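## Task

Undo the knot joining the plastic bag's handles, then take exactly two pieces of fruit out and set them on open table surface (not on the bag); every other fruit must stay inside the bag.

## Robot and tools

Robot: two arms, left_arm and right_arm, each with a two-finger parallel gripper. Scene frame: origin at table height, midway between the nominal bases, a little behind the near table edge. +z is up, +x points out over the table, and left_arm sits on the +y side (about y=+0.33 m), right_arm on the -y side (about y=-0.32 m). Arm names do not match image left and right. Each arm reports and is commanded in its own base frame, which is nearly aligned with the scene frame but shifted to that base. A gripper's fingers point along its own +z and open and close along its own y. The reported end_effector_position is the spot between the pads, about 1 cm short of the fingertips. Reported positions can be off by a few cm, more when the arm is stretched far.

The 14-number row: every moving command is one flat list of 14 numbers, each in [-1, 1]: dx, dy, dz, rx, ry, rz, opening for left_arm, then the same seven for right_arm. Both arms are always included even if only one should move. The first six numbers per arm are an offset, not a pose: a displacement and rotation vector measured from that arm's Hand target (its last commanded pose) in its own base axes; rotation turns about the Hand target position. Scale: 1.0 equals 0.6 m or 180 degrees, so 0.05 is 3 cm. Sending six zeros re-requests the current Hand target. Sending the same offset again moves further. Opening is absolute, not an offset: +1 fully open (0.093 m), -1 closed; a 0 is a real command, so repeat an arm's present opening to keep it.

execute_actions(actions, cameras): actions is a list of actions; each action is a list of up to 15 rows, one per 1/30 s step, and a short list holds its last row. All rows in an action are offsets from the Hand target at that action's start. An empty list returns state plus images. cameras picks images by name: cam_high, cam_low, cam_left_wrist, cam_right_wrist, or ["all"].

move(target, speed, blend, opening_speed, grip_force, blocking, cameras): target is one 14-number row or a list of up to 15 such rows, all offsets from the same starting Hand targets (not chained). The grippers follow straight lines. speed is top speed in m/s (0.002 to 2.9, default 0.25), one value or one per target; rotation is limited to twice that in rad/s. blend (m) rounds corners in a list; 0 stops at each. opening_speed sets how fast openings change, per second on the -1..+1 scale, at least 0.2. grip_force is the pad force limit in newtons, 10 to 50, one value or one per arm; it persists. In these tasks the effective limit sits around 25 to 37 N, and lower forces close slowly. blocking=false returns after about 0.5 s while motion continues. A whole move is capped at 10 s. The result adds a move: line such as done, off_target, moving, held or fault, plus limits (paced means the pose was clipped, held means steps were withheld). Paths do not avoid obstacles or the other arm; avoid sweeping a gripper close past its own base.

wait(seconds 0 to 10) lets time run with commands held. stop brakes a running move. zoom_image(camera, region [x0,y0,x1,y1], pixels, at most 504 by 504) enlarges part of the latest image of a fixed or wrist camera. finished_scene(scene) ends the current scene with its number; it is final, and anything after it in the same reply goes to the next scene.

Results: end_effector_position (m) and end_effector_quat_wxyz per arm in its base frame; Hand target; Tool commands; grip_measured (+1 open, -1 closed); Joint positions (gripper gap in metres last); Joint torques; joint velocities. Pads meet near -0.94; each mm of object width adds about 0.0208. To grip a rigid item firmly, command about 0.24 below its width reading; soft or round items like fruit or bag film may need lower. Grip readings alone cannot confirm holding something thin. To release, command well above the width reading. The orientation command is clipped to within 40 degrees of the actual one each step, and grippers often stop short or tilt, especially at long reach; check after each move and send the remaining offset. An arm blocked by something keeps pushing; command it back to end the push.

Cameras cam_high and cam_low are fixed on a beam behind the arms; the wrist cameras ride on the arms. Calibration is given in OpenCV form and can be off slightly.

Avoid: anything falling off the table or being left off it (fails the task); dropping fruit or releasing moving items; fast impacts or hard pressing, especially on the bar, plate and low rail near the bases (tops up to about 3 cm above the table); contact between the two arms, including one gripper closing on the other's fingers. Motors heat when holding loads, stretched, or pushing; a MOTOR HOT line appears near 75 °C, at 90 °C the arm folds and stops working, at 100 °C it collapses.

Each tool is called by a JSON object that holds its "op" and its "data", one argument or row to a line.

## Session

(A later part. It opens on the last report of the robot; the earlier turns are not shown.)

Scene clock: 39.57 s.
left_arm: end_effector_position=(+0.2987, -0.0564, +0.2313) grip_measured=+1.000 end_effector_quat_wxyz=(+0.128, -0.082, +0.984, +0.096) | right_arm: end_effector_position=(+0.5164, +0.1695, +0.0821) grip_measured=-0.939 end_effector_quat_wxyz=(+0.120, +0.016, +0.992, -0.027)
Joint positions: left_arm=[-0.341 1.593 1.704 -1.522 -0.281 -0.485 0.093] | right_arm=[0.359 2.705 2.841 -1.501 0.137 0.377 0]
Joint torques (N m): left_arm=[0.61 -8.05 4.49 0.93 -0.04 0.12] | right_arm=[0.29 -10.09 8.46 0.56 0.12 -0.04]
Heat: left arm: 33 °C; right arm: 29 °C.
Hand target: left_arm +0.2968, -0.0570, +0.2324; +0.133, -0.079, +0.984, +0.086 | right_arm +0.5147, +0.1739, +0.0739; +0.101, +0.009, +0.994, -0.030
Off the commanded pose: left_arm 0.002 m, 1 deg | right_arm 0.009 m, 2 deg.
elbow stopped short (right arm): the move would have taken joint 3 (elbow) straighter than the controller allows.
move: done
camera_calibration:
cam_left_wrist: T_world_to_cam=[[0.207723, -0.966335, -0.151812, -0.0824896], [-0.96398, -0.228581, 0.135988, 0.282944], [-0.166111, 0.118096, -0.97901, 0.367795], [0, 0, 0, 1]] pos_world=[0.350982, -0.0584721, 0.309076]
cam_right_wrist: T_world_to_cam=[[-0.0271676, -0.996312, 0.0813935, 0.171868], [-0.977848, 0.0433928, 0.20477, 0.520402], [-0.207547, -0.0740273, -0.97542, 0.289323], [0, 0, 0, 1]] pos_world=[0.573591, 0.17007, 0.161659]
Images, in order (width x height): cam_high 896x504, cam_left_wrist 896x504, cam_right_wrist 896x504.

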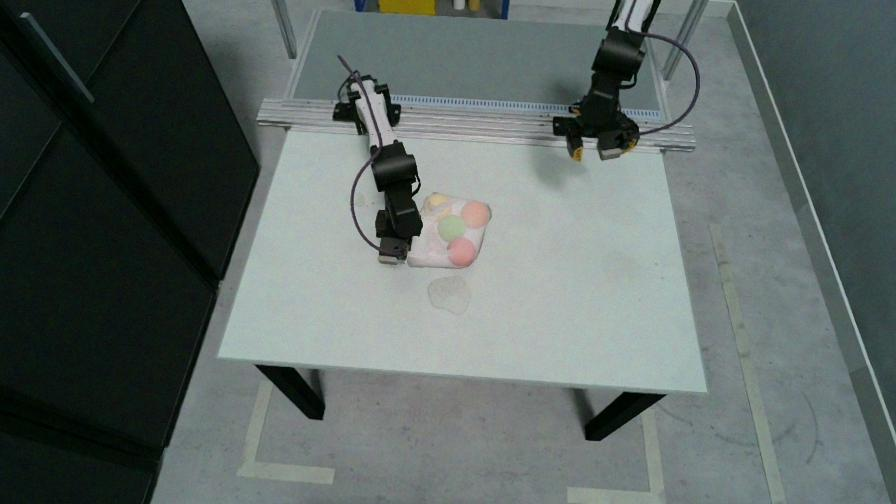

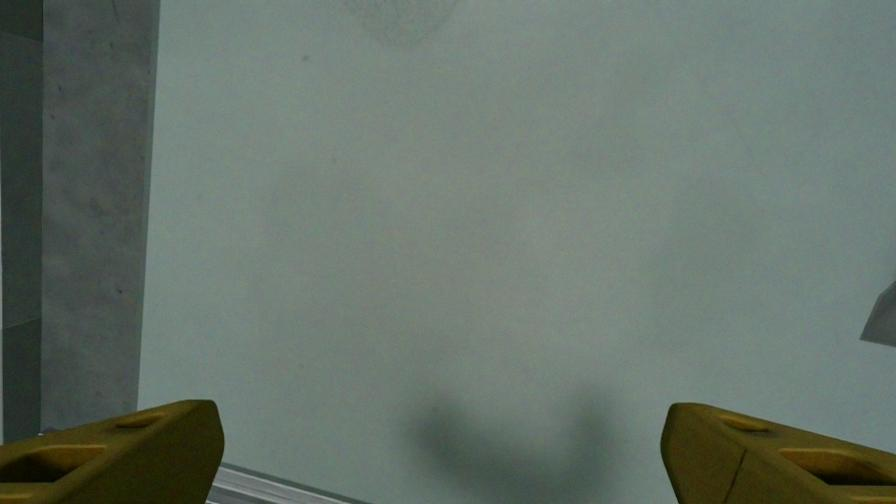

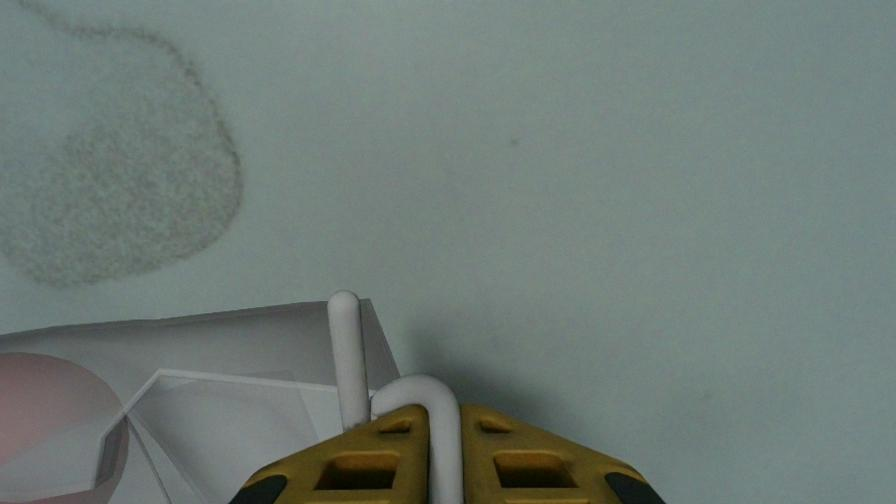

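{"op": "move", "data": {
  "target": [
    [0,0,0,0,0,0,1,0,0,-0.09,0,0,0,-1],
    [0,0,0,0,0,0,1,0,0,-0.09,0,0,0,-0.3],
    [0,0,0,0,0,0,1,-0.02,-0.02,0.12,0,0,0,-0.3],
    [0,0,0,0,0,0,1,-0.22,-0.25,0.2,0,0,0,1]
  ],
  "speed": 0.2,
  "cameras": ["cam_right_wrist","cam_high","cam_low"]
}}

{"op": "zoom_image", "data": {
  "camera": "cam_high",
  "region": [380, 150, 540, 280]
}}

Scene clock: 45.23 s.
left_arm: end_effector_position=(+0.2987, -0.0564, +0.2313) grip_measured=+1.000 end_effector_quat_wxyz=(+0.128, -0.082, +0.984, +0.096) | right_arm: end_effector_position=(+0.3852, +0.0199, +0.1871) grip_measured=+1.000 end_effector_quat_wxyz=(+0.091, +0.015, +0.995, -0.038)
Joint positions: left_arm=[-0.341 1.593 1.704 -1.522 -0.281 -0.485 0.093] | right_arm=[0.093 1.874 1.872 -1.396 0.094 0.115 0.093]
Joint torques (N m): left_arm=[0.64 -8.1 4.51 0.93 -0.03 0.11] | right_arm=[0.17 -9.98 5.34 0.74 0.02 -0.03]
Heat: left arm: 33 °C; right arm: 31 °C.
Hand target: left_arm +0.2968, -0.0570, +0.2324; +0.133, -0.079, +0.984, +0.086 | right_arm +0.3827, +0.0239, +0.1939; +0.102, +0.009, +0.994, -0.030
Off the commanded pose: left_arm 0.002 m, 1 deg | right_arm 0.008 m, 2 deg.
move: done; target 2's new opening was sent with right_arm's hand 0.020 m and 3 deg from that target
camera_calibration:
cam_right_wrist: T_world_to_cam=[[-0.0240431, -0.994275, 0.104112, 0.00525798], [-0.963853, 0.0506964, 0.261567, 0.360961], [-0.265348, -0.0940593, -0.959554, 0.373178], [0, 0, 0, 1]] pos_world=[0.447062, 0.0220294, 0.263122]
Images, in order (width x height): cam_high 896x504, cam_low 896x504, cam_right_wrist 896x504.

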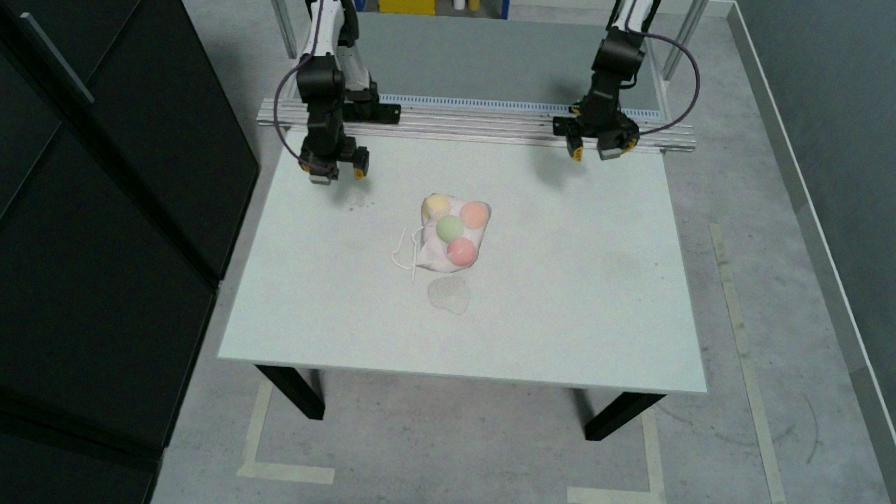

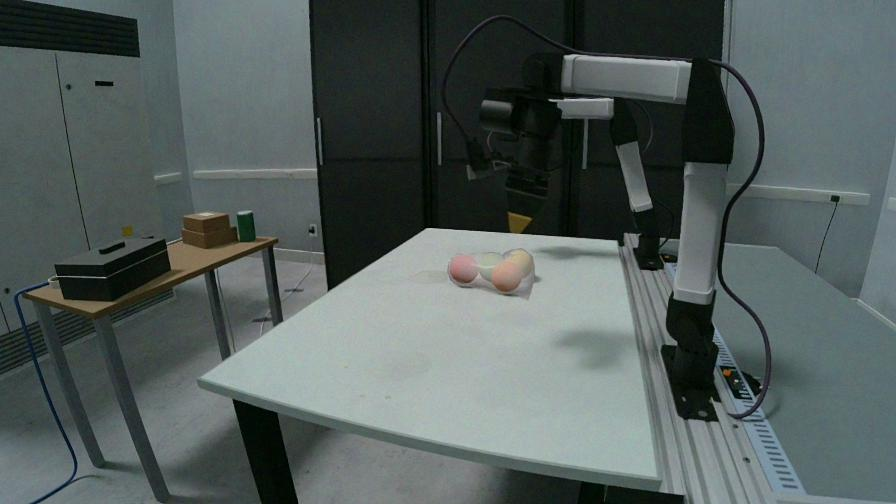

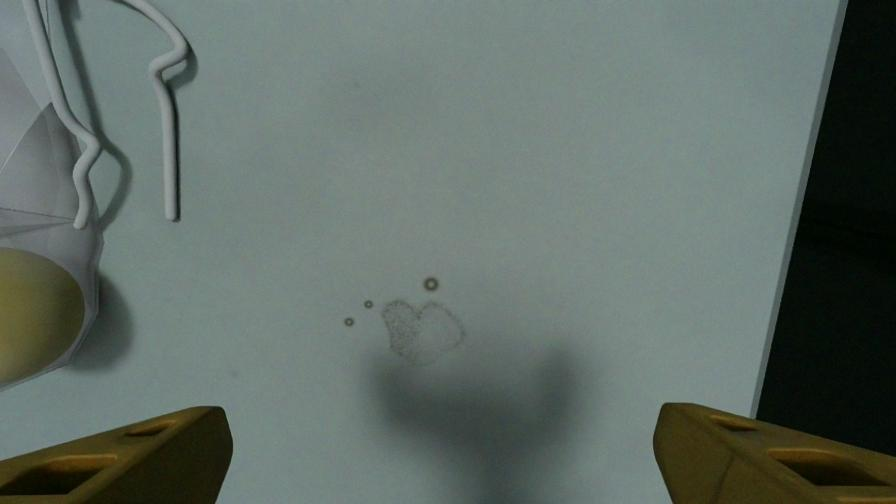

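Scaled by 3.150 from the camera's 896x504 image, which has a finer 1280x720 frame.

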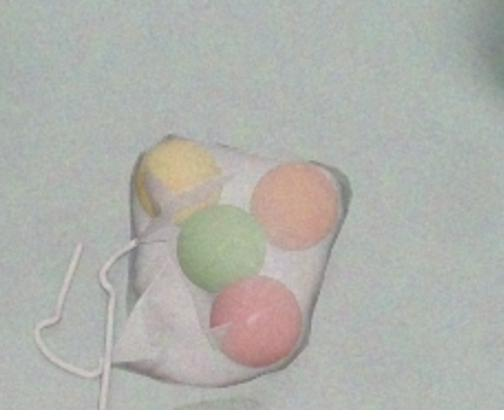

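{"op": "move", "data": {
  "target": [0,0,0,0,0,0,1,0.07,0.27,-0.1,0,0,0,-0.4],
  "speed": 0.3,
  "cameras": ["cam_right_wrist"]
}}

{"op": "zoom_image", "data": {
  "camera": "cam_right_wrist",
  "region": [200, 60, 600, 460]
}}

Scene clock: 47.70 s.
left_arm: end_effector_position=(+0.2987, -0.0564, +0.2313) grip_measured=+1.000 end_effector_quat_wxyz=(+0.128, -0.082, +0.984, +0.096) | right_arm: end_effector_position=(+0.4231, +0.1841, +0.1372) grip_measured=-0.399 end_effector_quat_wxyz=(+0.106, +0.008, +0.994, -0.025)
Joint positions: left_arm=[-0.341 1.593 1.704 -1.522 -0.281 -0.485 0.093] | right_arm=[0.461 2.187 2.129 -1.345 0.139 0.464 0.026]
Joint torques (N m): left_arm=[0.64 -8.06 4.45 0.93 -0.05 0.12] | right_arm=[0.05 -8.18 8.76 0.53 0.26 0.1]
Heat: left arm: 33 °C; right arm: 31 °C.
Hand target: left_arm +0.2968, -0.0570, +0.2324; +0.133, -0.079, +0.984, +0.086 | right_arm +0.4247, +0.1859, +0.1340; +0.102, +0.009, +0.994, -0.030
Off the commanded pose: left_arm 0.002 m, 1 deg | right_arm 0.004 m, 1 deg.
move: done
camera_calibration:
cam_right_wrist: T_world_to_cam=[[-0.00829895, -0.996806, 0.0794316, 0.171708], [-0.97193, 0.0267184, 0.233749, 0.413727], [-0.235125, -0.0752621, -0.969047, 0.335861], [0, 0, 0, 1]] pos_world=[0.482508, 0.185383, 0.215118]
Images, in order (width x height): cam_right_wrist 896x504.

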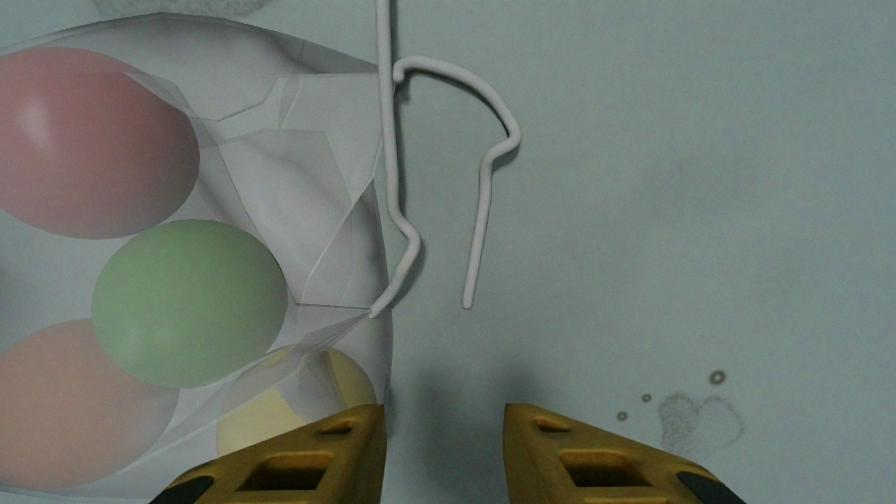

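Scaled by 1.260 from the camera's 896x504 image, which has a finer 1280x720 frame.

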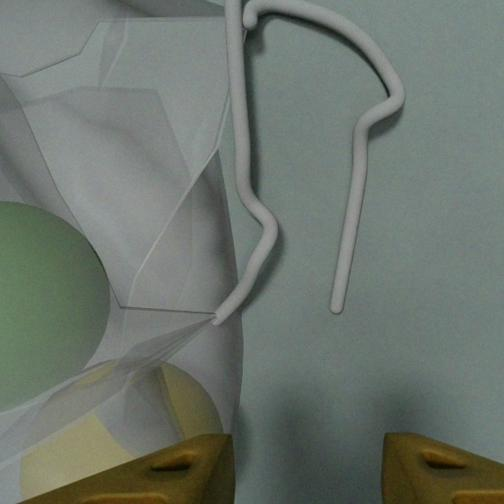

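{"op": "move", "data": {
  "target": [
    [0,0,0,0,0,0,1,0.015,0.013,-0.1,0,0,-0.15,-0.4],
    [0,0,0,0,0,0,1,0.015,0.013,-0.22,0,0,-0.15,-0.4],
    [0,0,0,0,0,0,1,0.015,0.013,-0.22,0,0,-0.15,-1],
    [0,0,0,0,0,0,1,0.015,0.05,0.04,0,0,-0.15,-1],
    [0,0,0,0,0,0,1,-0.03,0.27,0.07,0,0,-0.15,-1]
  ],
  "speed": [0.2,0.12,0.1,0.12,0.12],
  "cameras": ["cam_right_wrist","cam_high"]
}}

{"op": "zoom_image", "data": {
  "camera": "cam_high",
  "region": [380, 150, 540, 280]
}}

Scene clock: 55.83 s.
left_arm: end_effector_position=(+0.2987, -0.0564, +0.2313) grip_measured=+1.000 end_effector_quat_wxyz=(+0.128, -0.082, +0.984, +0.096) | right_arm: end_effector_position=(+0.4038, +0.3402, +0.1816) grip_measured=-0.945 end_effector_quat_wxyz=(+0.190, +0.218, +0.954, +0.079)
Joint positions: left_arm=[-0.341 1.593 1.704 -1.522 -0.281 -0.485 0.093] | right_arm=[0.773 2.512 2.843 -1.554 0.23 1.182 0]
Joint torques (N m): left_arm=[0.59 -8.12 4.49 0.92 -0.05 0.12] | right_arm=[0.38 -9.21 7.97 1.06 0.31 0.12]
Heat: left arm: 33 °C; right arm: 31 °C.
Hand target: left_arm +0.2968, -0.0570, +0.2324; +0.133, -0.079, +0.984, +0.086 | right_arm +0.4067, +0.3479, +0.1760; +0.092, +0.241, +0.965, -0.053
Off the commanded pose: left_arm 0.002 m, 1 deg | right_arm 0.010 m, 19 deg.
elbow stopped short (right arm): the move would have taken joint 3 (elbow) straighter than the controller allows.
move: off_target (right_arm); target 3's new opening was sent with right_arm's hand 0.011 m and 0 deg from that target
camera_calibration:
cam_right_wrist: T_world_to_cam=[[-0.382484, -0.901787, -0.201211, 0.493406], [-0.923814, 0.369349, 0.100741, 0.268657], [-0.0165294, 0.224413, -0.974354, 0.196781], [0, 0, 0, 1]] pos_world=[0.440162, 0.301559, 0.263948]
Images, in order (width x height): cam_high 896x504, cam_right_wrist 896x504.

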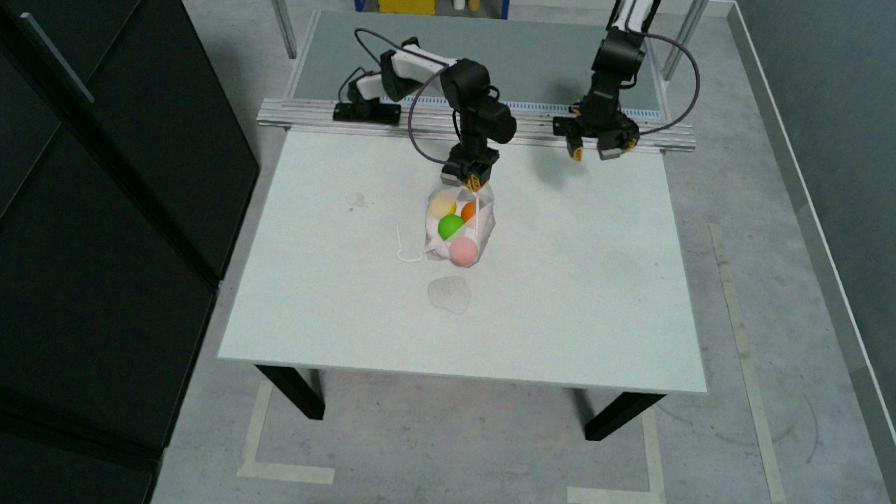

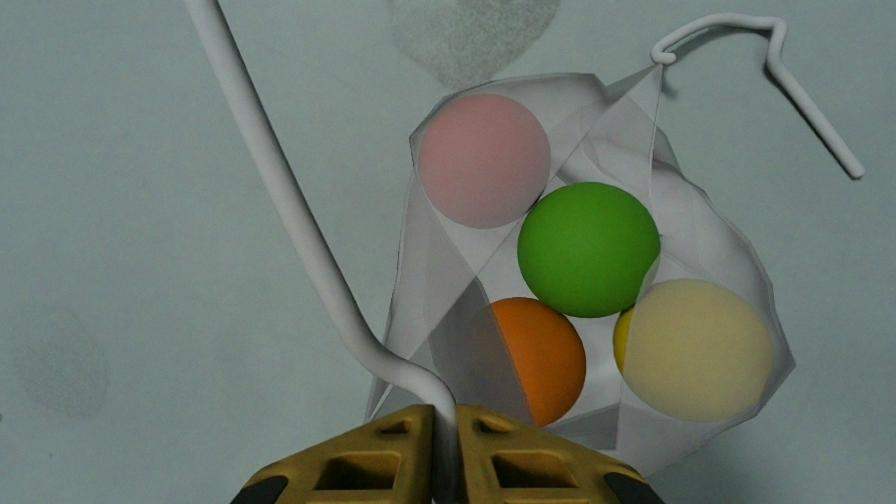

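Scaled by 3.150 from the camera's 896x504 image, which has a finer 1280x720 frame.

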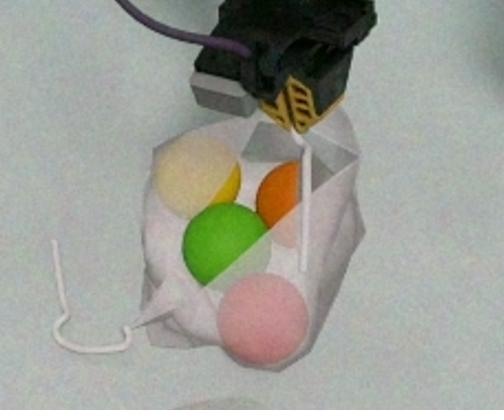

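{"op": "move", "data": {
  "target": [
    [0,0,0,0,0,0,1,-0.02,0.1,-0.09,0,0,0,-1],
    [0,0,0,0,0,0,1,-0.02,0.1,-0.09,0,0,0,-0.3],
    [0,0,0,0,0,0,1,-0.02,0.06,0.1,0,0,0,-0.3],
    [0,0,0,0,0,0,1,-0.15,-0.45,0.1,0,0,0,0],
    [0.05,-0.32,0,0,0,0,1,-0.15,-0.6,0.1,0,0,0,0]
  ],
  "speed": [0.12,0.12,0.15,0.3,0.3],
  "cameras": ["cam_left_wrist"]
}}

Scene clock: 64.60 s.
left_arm: end_effector_position=(+0.3252, -0.2479, +0.2312) grip_measured=+1.000 end_effector_quat_wxyz=(+0.185, -0.063, +0.980, +0.031) | right_arm: end_effector_position=(+0.3236, -0.0147, +0.2308) grip_measured=-0.001 end_effector_quat_wxyz=(+0.096, +0.245, +0.963, -0.059)
Joint positions: left_arm=[-0.78 1.992 2.185 -1.554 -0.317 -0.875 0.093] | right_arm=[0.041 1.692 1.827 -1.555 0.168 0.527 0.045]
Joint torques (N m): left_arm=[-0.02 -8.64 7.97 0.72 -0.36 -0.11] | right_arm=[-0.12 -8.43 5.11 0.56 0.1 0.02]
Heat: left arm: 33 °C; right arm: 33 °C.
Hand target: left_arm +0.3268, -0.2490, +0.2325; +0.133, -0.079, +0.984, +0.086 | right_arm +0.3167, -0.0121, +0.2360; +0.092, +0.241, +0.965, -0.053
Off the commanded pose: left_arm 0.002 m, 9 deg | right_arm 0.009 m, 1 deg.
elbow stopped short (right arm): the move would have taken joint 3 (elbow) straighter than the controller allows.
joint sent to its limit (left arm) — joint 4 (wrist pitch), lower limit. The joint targets are off in orientation, not in position.
joint sent to its limit (right arm) — joint 4 (wrist pitch), lower limit. The joint targets still meet the commanded pose.
move: off_target (left_arm); target 2's new opening was sent with right_arm's hand 0.013 m and 19 deg from that target; target 4's new opening was sent with right_arm's hand 0.007 m and 3 deg from that target
camera_calibration:
cam_left_wrist: T_world_to_cam=[[0.154479, -0.987841, -0.0175029, -0.292214], [-0.987072, -0.155076, 0.0405052, 0.31265], [-0.0427269, 0.0110194, -0.999026, 0.33257], [0, 0, 0, 1]] pos_world=[0.367959, -0.243841, 0.314468]
Images, in order (width x height): cam_left_wrist 896x504.

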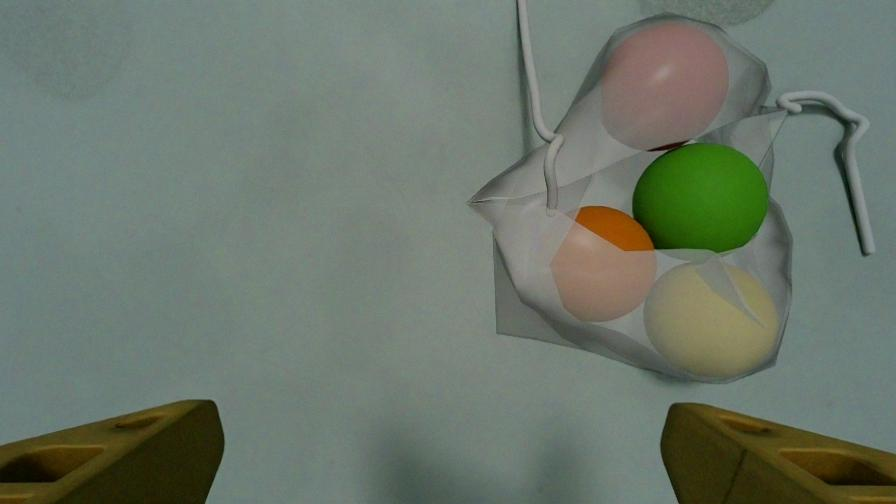

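{"op": "move", "data": {
  "target": [0.137,-0.246,-0.19,0,0,0,1,0,0,0,0,0,0,0],
  "cameras": ["cam_left_wrist"]
}}

Scene clock: 67.03 s.
left_arm: end_effector_position=(+0.4071, -0.3874, +0.1171) grip_measured=+1.000 end_effector_quat_wxyz=(+0.226, -0.059, +0.972, -0.024) | right_arm: end_effector_position=(+0.3236, -0.0147, +0.2308) grip_measured=-0.001 end_effector_quat_wxyz=(+0.096, +0.245, +0.963, -0.059)
Joint positions: left_arm=[-0.857 2.661 2.841 -1.424 -0.328 -0.925 0.093] | right_arm=[0.041 1.692 1.827 -1.555 0.167 0.526 0.045]
Joint torques (N m): left_arm=[-0.57 -13.08 8.25 1.23 -0.33 0.09] | right_arm=[-0.2 -8.4 5.18 0.53 0.12 -0.03]
Heat: left arm: 33 °C; right arm: 33 °C.
Hand target: left_arm +0.4090, -0.3968, +0.1184; +0.134, -0.079, +0.984, +0.086 | right_arm +0.3167, -0.0121, +0.2360; +0.092, +0.241, +0.965, -0.053
Off the commanded pose: left_arm 0.009 m, 17 deg | right_arm 0.009 m, 1 deg.
elbow stopped short (left arm): the move would have taken joint 3 (elbow) straighter than the controller allows.
joint sent to its limit (right arm) — joint 4 (wrist pitch), lower limit. The joint targets still meet the commanded pose.
move: off_target (left_arm)
camera_calibration:
cam_left_wrist: T_world_to_cam=[[0.122983, -0.988046, 0.0929542, -0.444888], [-0.99138, -0.126578, -0.0338066, 0.397856], [0.0451685, -0.0879953, -0.995096, 0.148998], [0, 0, 0, 1]] pos_world=[0.44241, -0.376099, 0.203071]
Images, in order (width x height): cam_left_wrist 896x504.

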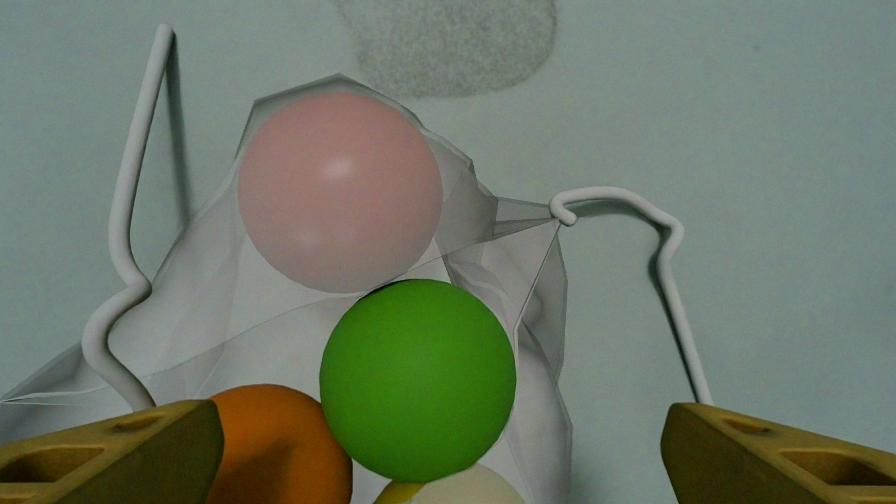

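{"op": "move", "data": {
  "target": [
    [-0.003,-0.005,-0.06,0,0,-0.11,1,0,0,0,0,0,0,0],
    [-0.003,-0.005,-0.135,0,0,-0.11,1,0,0,0,0,0,0,0],
    [-0.003,-0.005,-0.135,0,0,-0.11,0.15,0,0,0,0,0,0,0],
    [-0.02,0.0,0.08,0,0,-0.11,0.15,0,0,0,0,0,0,0]
  ],
  "speed": 0.12,
  "cameras": ["cam_low","cam_left_wrist"]
}}

Scene clock: 73.53 s.
left_arm: end_effector_position=(+0.4048, -0.3896, +0.1419) grip_measured=+0.205 end_effector_quat_wxyz=(+0.238, +0.098, +0.966, -0.010) | right_arm: end_effector_position=(+0.3236, -0.0147, +0.2308) grip_measured=-0.001 end_effector_quat_wxyz=(+0.096, +0.245, +0.963, -0.059)
Joint positions: left_arm=[-0.857 2.615 2.843 -1.423 -0.308 -0.595 0.055] | right_arm=[0.041 1.692 1.827 -1.555 0.167 0.526 0.045]
Joint torques (N m): left_arm=[-1.21 -16.62 7.94 1.04 -0.22 0.11] | right_arm=[-0.16 -8.4 5.11 0.53 0.11 -0.03]
Heat: left arm: 37 °C; right arm: 33 °C.
Hand target: left_arm +0.3970, -0.3968, +0.1665; +0.146, +0.091, +0.983, +0.062 | right_arm +0.3167, -0.0121, +0.2360; +0.092, +0.241, +0.965, -0.053
Off the commanded pose: left_arm 0.027 m, 14 deg | right_arm 0.009 m, 1 deg.
elbow stopped short (left arm): the move would have taken joint 3 (elbow) straighter than the controller allows.
joint sent to its limit (right arm) — joint 4 (wrist pitch), lower limit. The joint targets still meet the commanded pose.
move: off_target (left_arm); target 3's new opening was sent with left_arm's hand 0.011 m and 5 deg from that target
camera_calibration:
cam_left_wrist: T_world_to_cam=[[-0.177461, -0.984108, -0.00620634, -0.311879], [-0.982059, 0.177493, -0.0636834, 0.515116], [0.0637729, -0.00520631, -0.997951, 0.198727], [0, 0, 0, 1]] pos_world=[0.437855, -0.397317, 0.229188]
Images, in order (width x height): cam_low 896x504, cam_left_wrist 896x504.

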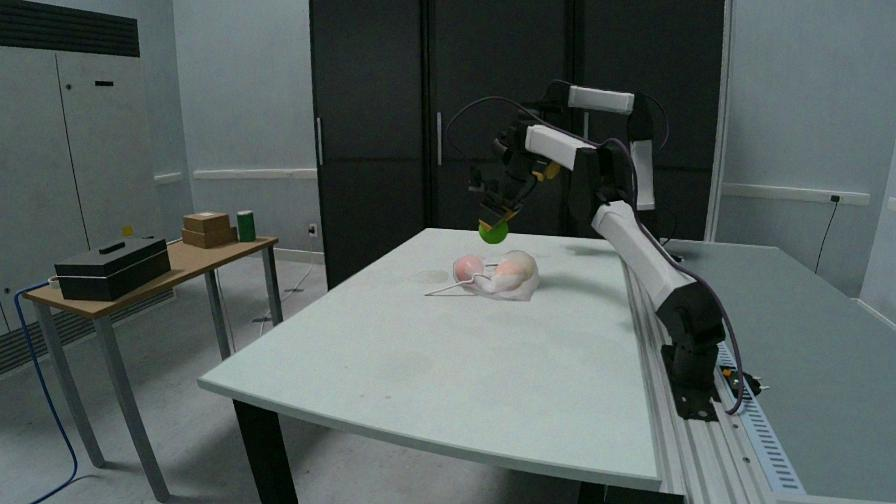

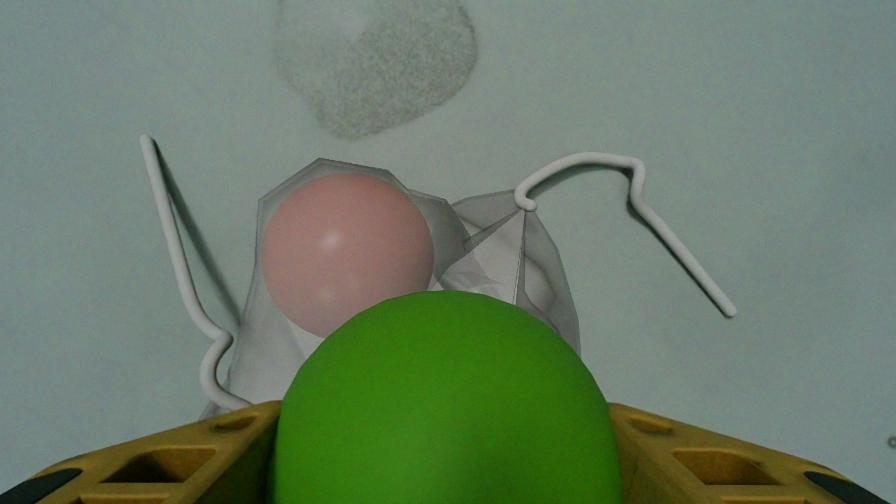

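{"op": "move", "data": {
  "target": [
    [-0.05,0.2,0.06,0,0,0,0.15,0,0,0,0,0,0,0],
    [-0.05,0.52,0.0,0,0,0,0.15,0,0,0,0,0,0,0],
    [-0.05,0.52,-0.213,0,0,0,0.15,0,0,0,0,0,0,0],
    [-0.05,0.52,-0.213,0,0,0,0.6,0,0,0,0,0,0,0],
    [-0.05,0.52,0.1,0,0,0,1,0,0,0,0,0,0,0],
    [-0.1,0.22,0.11,0,0,0,1,0,0,0,0,0,0,0]
  ],
  "speed": [0.25,0.25,0.12,0.12,0.15,0.25],
  "cameras": ["cam_low","cam_left_wrist"]
}}

Scene clock: 83.13 s.
left_arm: end_effector_position=(+0.3351, -0.2644, +0.2329) grip_measured=+1.000 end_effector_quat_wxyz=(+0.180, +0.101, +0.978, +0.034) | right_arm: end_effector_position=(+0.3236, -0.0147, +0.2308) grip_measured=-0.001 end_effector_quat_wxyz=(+0.096, +0.245, +0.963, -0.059)
Joint positions: left_arm=[-0.776 2.05 2.278 -1.552 -0.275 -0.535 0.093] | right_arm=[0.041 1.692 1.827 -1.555 0.167 0.526 0.045]
Joint torques (N m): left_arm=[0.12 -8.83 7.9 0.81 -0.31 -0.11] | right_arm=[-0.09 -8.42 5.16 0.55 0.09 -0.02]
Heat: left arm: 37 °C; right arm: 32 °C.
Hand target: left_arm +0.3369, -0.2647, +0.2326; +0.146, +0.091, +0.983, +0.062 | right_arm +0.3167, -0.0121, +0.2360; +0.092, +0.241, +0.965, -0.053
Off the commanded pose: left_arm 0.002 m, 5 deg | right_arm 0.009 m, 1 deg.
joint sent to its limit (left arm) — joint 4 (wrist pitch), lower limit. The joint targets are off in orientation, not in position.
joint sent to its limit (right arm) — joint 4 (wrist pitch), lower limit. The joint targets still meet the commanded pose.
move: off_target (left_arm); target 4's new opening was sent with left_arm's hand 0.011 m and 1 deg from that target
camera_calibration:
cam_left_wrist: T_world_to_cam=[[-0.166097, -0.982556, -0.0836362, -0.185813], [-0.985, 0.161289, 0.0613319, 0.397841], [-0.0467724, 0.0925686, -0.994607, 0.356739], [0, 0, 0, 1]] pos_world=[0.377696, -0.279763, 0.314874]
Images, in order (width x height): cam_low 896x504, cam_left_wrist 896x504.

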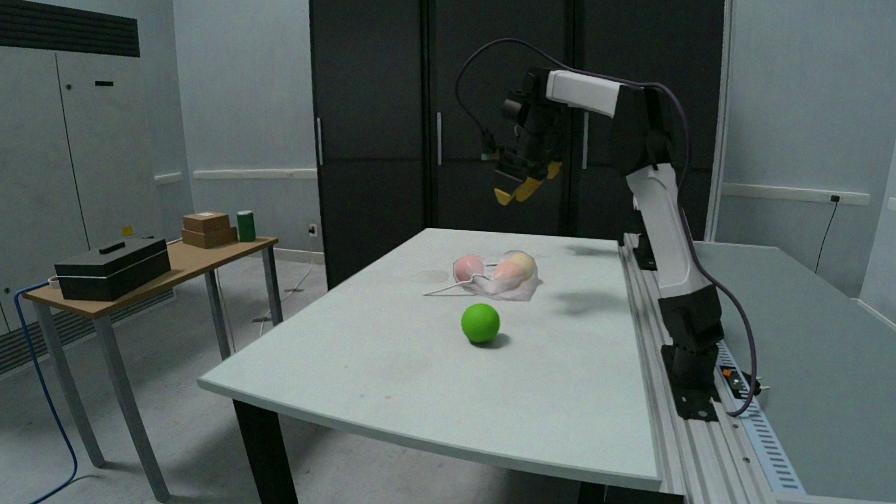

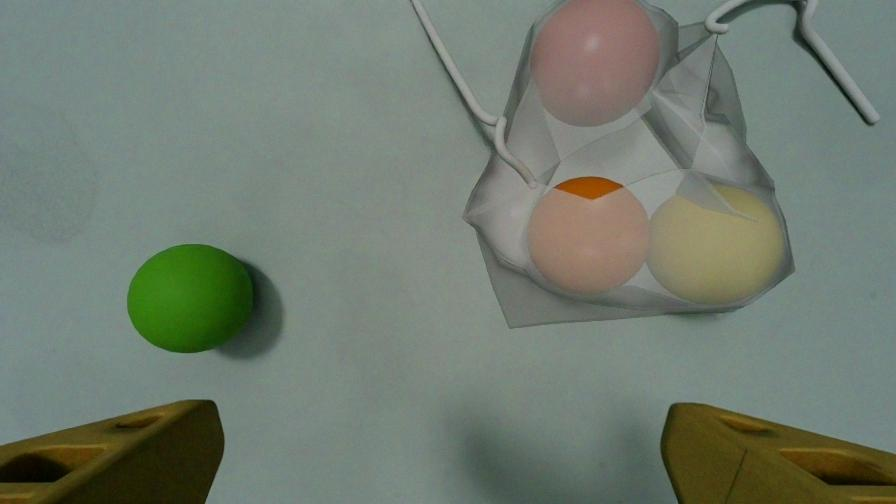

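{"op": "move", "data": {
  "target": [
    [0.197,-0.045,-0.2,0,0,0.155,-0.3,0,0,0,0,0,0,0],
    [0.197,-0.045,-0.3,0,0,0.155,-0.3,0,0,0,0,0,0,0]
  ],
  "cameras": ["cam_left_wrist"]
}}

Scene clock: 86.57 s.
left_arm: end_effector_position=(+0.4492, -0.2884, +0.0544) grip_measured=-0.298 end_effector_quat_wxyz=(+0.150, -0.134, +0.977, +0.073) | right_arm: end_effector_position=(+0.3236, -0.0147, +0.2308) grip_measured=-0.001 end_effector_quat_wxyz=(+0.096, +0.245, +0.963, -0.059)
Joint positions: left_arm=[-0.67 2.773 2.848 -1.539 -0.318 -0.924 0.031] | right_arm=[0.041 1.692 1.827 -1.555 0.167 0.526 0.045]
Joint torques (N m): left_arm=[0.35 -13.44 7.46 0.82 -0.3 -0.1] | right_arm=[-0.08 -8.39 5.12 0.53 0.1 -0.04]
Heat: left arm: 38 °C; right arm: 32 °C.
Hand target: left_arm +0.4553, -0.2917, +0.0526; +0.127, -0.149, +0.976, +0.095 | right_arm +0.3167, -0.0121, +0.2360; +0.092, +0.241, +0.965, -0.053
Off the commanded pose: left_arm 0.007 m, 4 deg | right_arm 0.009 m, 1 deg.
elbow stopped short (left arm): the move would have taken joint 3 (elbow) straighter than the controller allows.
joint sent to its limit (right arm) — joint 4 (wrist pitch), lower limit. The joint targets still meet the commanded pose.
move: off_target (left_arm)
camera_calibration:
cam_left_wrist: T_world_to_cam=[[0.303374, -0.949196, -0.0836147, -0.406599], [-0.945781, -0.31064, 0.0948741, 0.369525], [-0.116028, 0.0502988, -0.991972, 0.205575], [0, 0, 0, 1]] pos_world=[0.496693, -0.281493, 0.134869]
Images, in order (width x height): cam_left_wrist 896x504.

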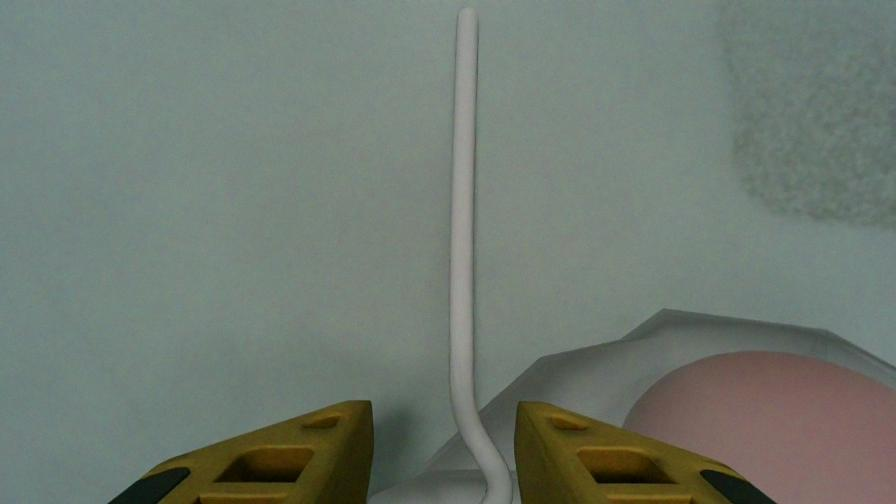

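{"op": "move", "data": {
  "target": [
    [0.01,-0.002,-0.09,0,0,0,-0.3,0,0,0,0,0,0,0],
    [0.01,-0.002,-0.09,0,0,0,-1,0,0,0,0,0,0,0],
    [-0.02,0.0,0.12,0,0,0,-1,0,0,0,0,0,0,0],
    [-0.28,0.1,0.17,0,0,-0.1,-1,0,0,0,0,0,0,0]
  ],
  "speed": 0.12,
  "cameras": ["cam_left_wrist","cam_high"]
}}

{"op": "zoom_image", "data": {
  "camera": "cam_high",
  "region": [380, 150, 540, 280]
}}

Scene clock: 92.13 s.
left_arm: end_effector_position=(+0.2946, -0.2313, +0.1528) grip_measured=-0.935 end_effector_quat_wxyz=(+0.144, -0.005, +0.986, +0.079) | right_arm: end_effector_position=(+0.3236, -0.0147, +0.2308) grip_measured=-0.001 end_effector_quat_wxyz=(+0.096, +0.245, +0.963, -0.059)
Joint positions: left_arm=[-0.807 1.874 1.715 -1.323 -0.318 -0.803 0] | right_arm=[0.041 1.692 1.827 -1.555 0.167 0.526 0.045]
Joint torques (N m): left_arm=[-0.65 -10.88 4.57 0.6 -0.14 0.13] | right_arm=[-0.16 -8.43 5.18 0.53 0.09 -0.01]
Heat: left arm: 40 °C; right arm: 32 °C.
Hand target: left_arm +0.2872, -0.2318, +0.1546; +0.140, +0.006, +0.987, +0.074 | right_arm +0.3167, -0.0121, +0.2360; +0.092, +0.241, +0.965, -0.053
Off the commanded pose: left_arm 0.008 m, 1 deg | right_arm 0.009 m, 1 deg.
elbow stopped short (left arm): the move would have taken joint 3 (elbow) straighter than the controller allows.
joint sent to its limit (right arm) — joint 4 (wrist pitch), lower limit. The joint targets still meet the commanded pose.
move: done; target 2's new opening was sent with left_arm's hand 0.014 m and 3 deg from that target
camera_calibration:
cam_left_wrist: T_world_to_cam=[[0.0542525, -0.989195, -0.136197, -0.225063], [-0.990276, -0.0707999, 0.119753, 0.29643], [-0.128102, 0.128376, -0.983417, 0.302645], [0, 0, 0, 1]] pos_world=[0.344527, -0.240496, 0.231475]
Images, in order (width x height): cam_high 896x504, cam_left_wrist 896x504.

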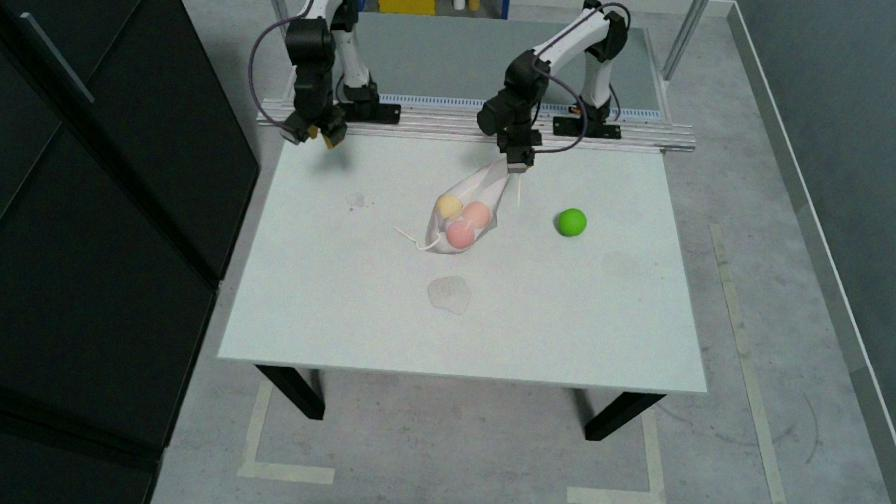

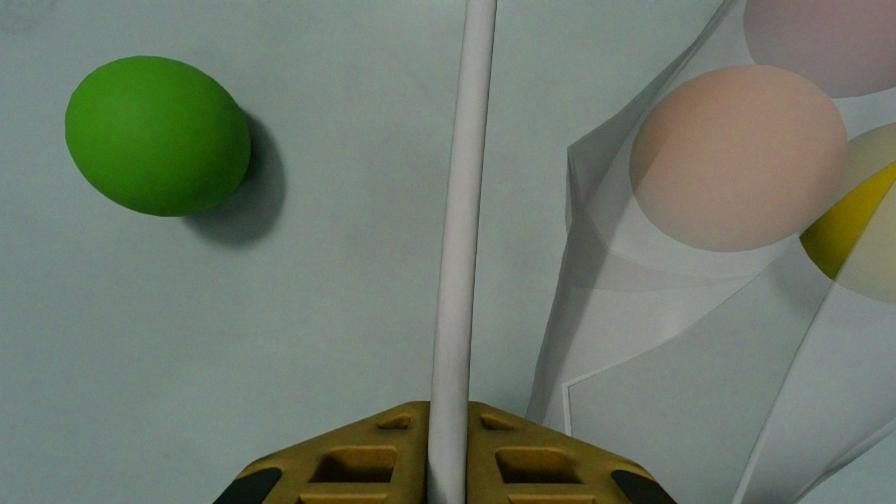

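Scaled by 3.150 from the camera's 896x504 image, which has a finer 1280x720 frame.

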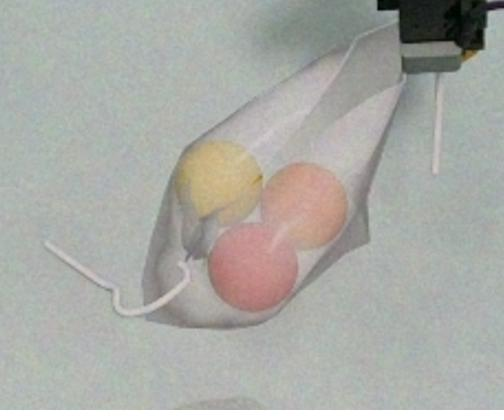

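{"op": "move", "data": {
  "target": [
    [0.1,0.0,0.03,0,0,0,-1,0,0,0,0,0,0,0],
    [0.22,-0.02,-0.03,0,0,0,-1,0,0,0,0,0,0,0]
  ],
  "speed": 0.12,
  "cameras": ["cam_left_wrist","cam_high"]
}}

{"op": "zoom_image", "data": {
  "camera": "cam_high",
  "region": [380, 150, 540, 280]
}}

Scene clock: 95.30 s.
left_arm: end_effector_position=(+0.4196, -0.2409, +0.1407) grip_measured=-0.935 end_effector_quat_wxyz=(+0.151, -0.001, +0.986, +0.076) | right_arm: end_effector_position=(+0.3236, -0.0147, +0.2308) grip_measured=-0.001 end_effector_quat_wxyz=(+0.096, +0.245, +0.963, -0.059)
Joint positions: left_arm=[-0.624 2.321 2.346 -1.434 -0.3 -0.602 0] | right_arm=[0.041 1.692 1.827 -1.555 0.167 0.526 0.045]
Joint torques (N m): left_arm=[0.25 -10.78 8.34 0.59 -0.07 0.09] | right_arm=[-0.18 -8.43 5.15 0.54 0.09 -0.03]
Heat: left arm: 40 °C; right arm: 32 °C.
Hand target: left_arm +0.4192, -0.2436, +0.1366; +0.140, +0.006, +0.987, +0.074 | right_arm +0.3167, -0.0121, +0.2360; +0.092, +0.241, +0.965, -0.053
Off the commanded pose: left_arm 0.005 m, 1 deg | right_arm 0.009 m, 1 deg.
joint sent to its limit (right arm) — joint 4 (wrist pitch), lower limit. The joint targets still meet the commanded pose.
move: done
camera_calibration:
cam_left_wrist: T_world_to_cam=[[0.0461368, -0.990216, -0.131696, -0.240479], [-0.99236, -0.0605343, 0.107503, 0.426046], [-0.114424, 0.12573, -0.985444, 0.301942], [0, 0, 0, 1]] pos_world=[0.468435, -0.250299, 0.220075]
Images, in order (width x height): cam_high 896x504, cam_left_wrist 896x504.

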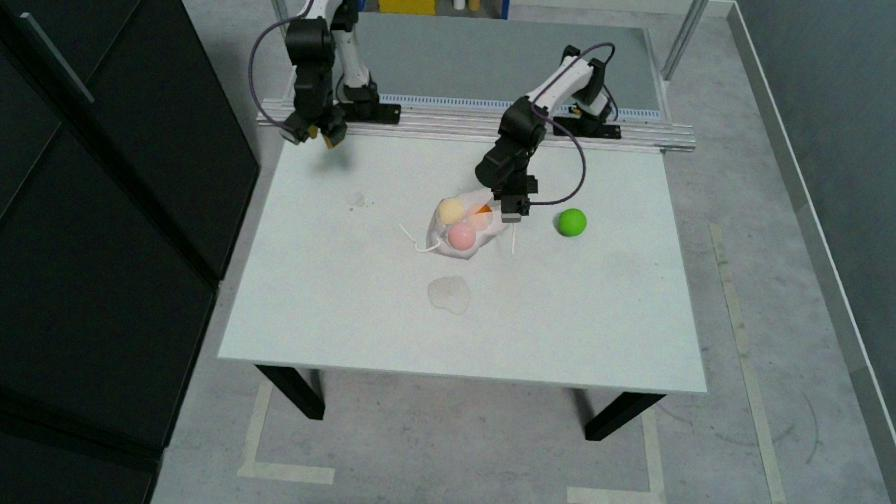

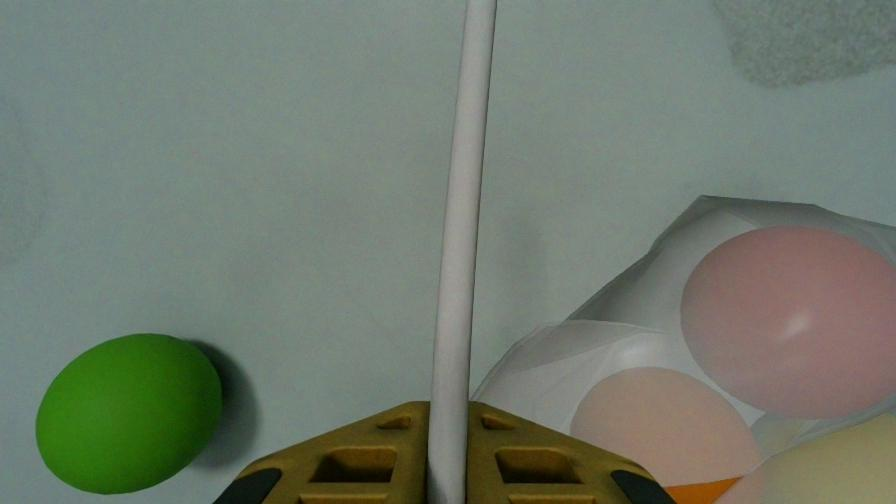

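Scaled by 3.150 from the camera's 896x504 image, which has a finer 1280x720 frame.

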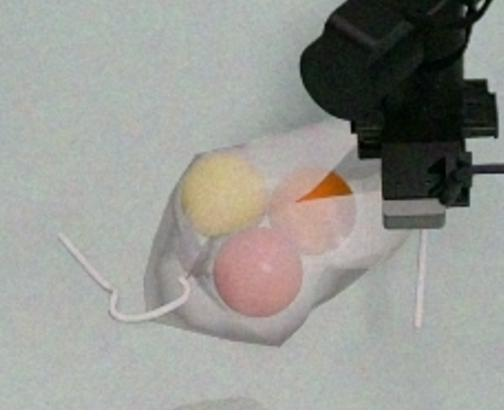

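{"op": "move", "data": {
  "target": [0.12,0.12,-0.05,0,0,0,-1,0,0,0,0,0,0,0],
  "cameras": ["cam_high","cam_left_wrist"]
}}

{"op": "zoom_image", "data": {
  "camera": "cam_high",
  "region": [380, 150, 540, 280]
}}

Scene clock: 98.37 s.
left_arm: end_effector_position=(+0.4892, -0.1609, +0.1108) grip_measured=-0.935 end_effector_quat_wxyz=(+0.141, -0.006, +0.987, +0.082) | right_arm: end_effector_position=(+0.3236, -0.0147, +0.2308) grip_measured=-0.001 end_effector_quat_wxyz=(+0.096, +0.245, +0.963, -0.059)
Joint positions: left_arm=[-0.403 2.435 2.426 -1.363 -0.263 -0.39 0] | right_arm=[0.041 1.692 1.827 -1.555 0.167 0.526 0.045]
Joint torques (N m): left_arm=[-0.84 -11.55 8.54 0.87 -0.03 0.11] | right_arm=[-0.03 -8.42 5.2 0.55 0.09 -0.03]
Heat: left arm: 40 °C; right arm: 32 °C.
Hand target: left_arm +0.4913, -0.1717, +0.1067; +0.141, +0.006, +0.987, +0.074 | right_arm +0.3167, -0.0121, +0.2360; +0.092, +0.241, +0.965, -0.053
Off the commanded pose: left_arm 0.012 m, 2 deg | right_arm 0.009 m, 1 deg.
joint sent to its limit (right arm) — joint 4 (wrist pitch), lower limit. The joint targets still meet the commanded pose.
move: off_target (left_arm)
camera_calibration:
cam_left_wrist: T_world_to_cam=[[0.0576941, -0.987928, -0.143767, -0.172369], [-0.989233, -0.0759726, 0.125081, 0.497198], [-0.134494, 0.135003, -0.981675, 0.281301], [0, 0, 0, 1]] pos_world=[0.539623, -0.170491, 0.189175]
Images, in order (width x height): cam_high 896x504, cam_left_wrist 896x504.

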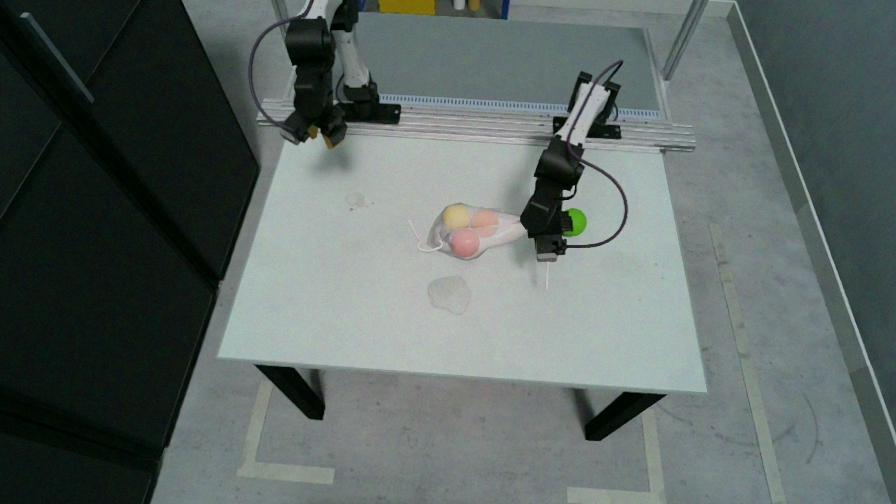

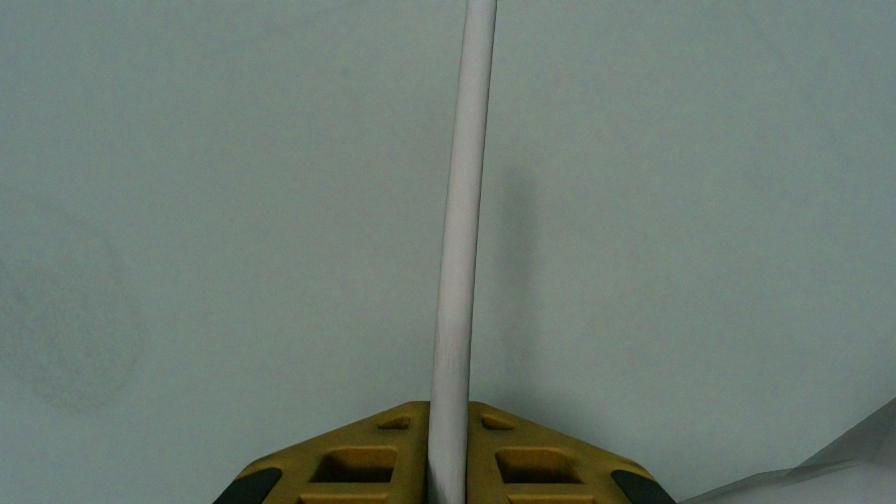

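Scaled by 3.150 from the camera's 896x504 image, which has a finer 1280x720 frame.

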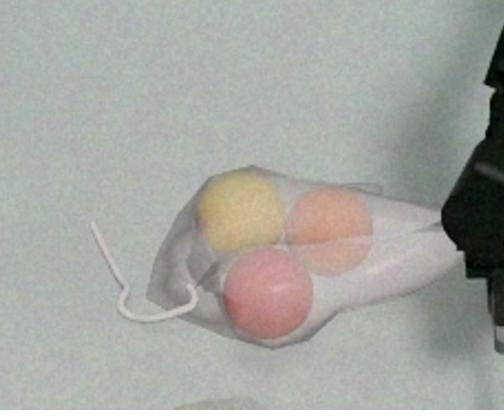

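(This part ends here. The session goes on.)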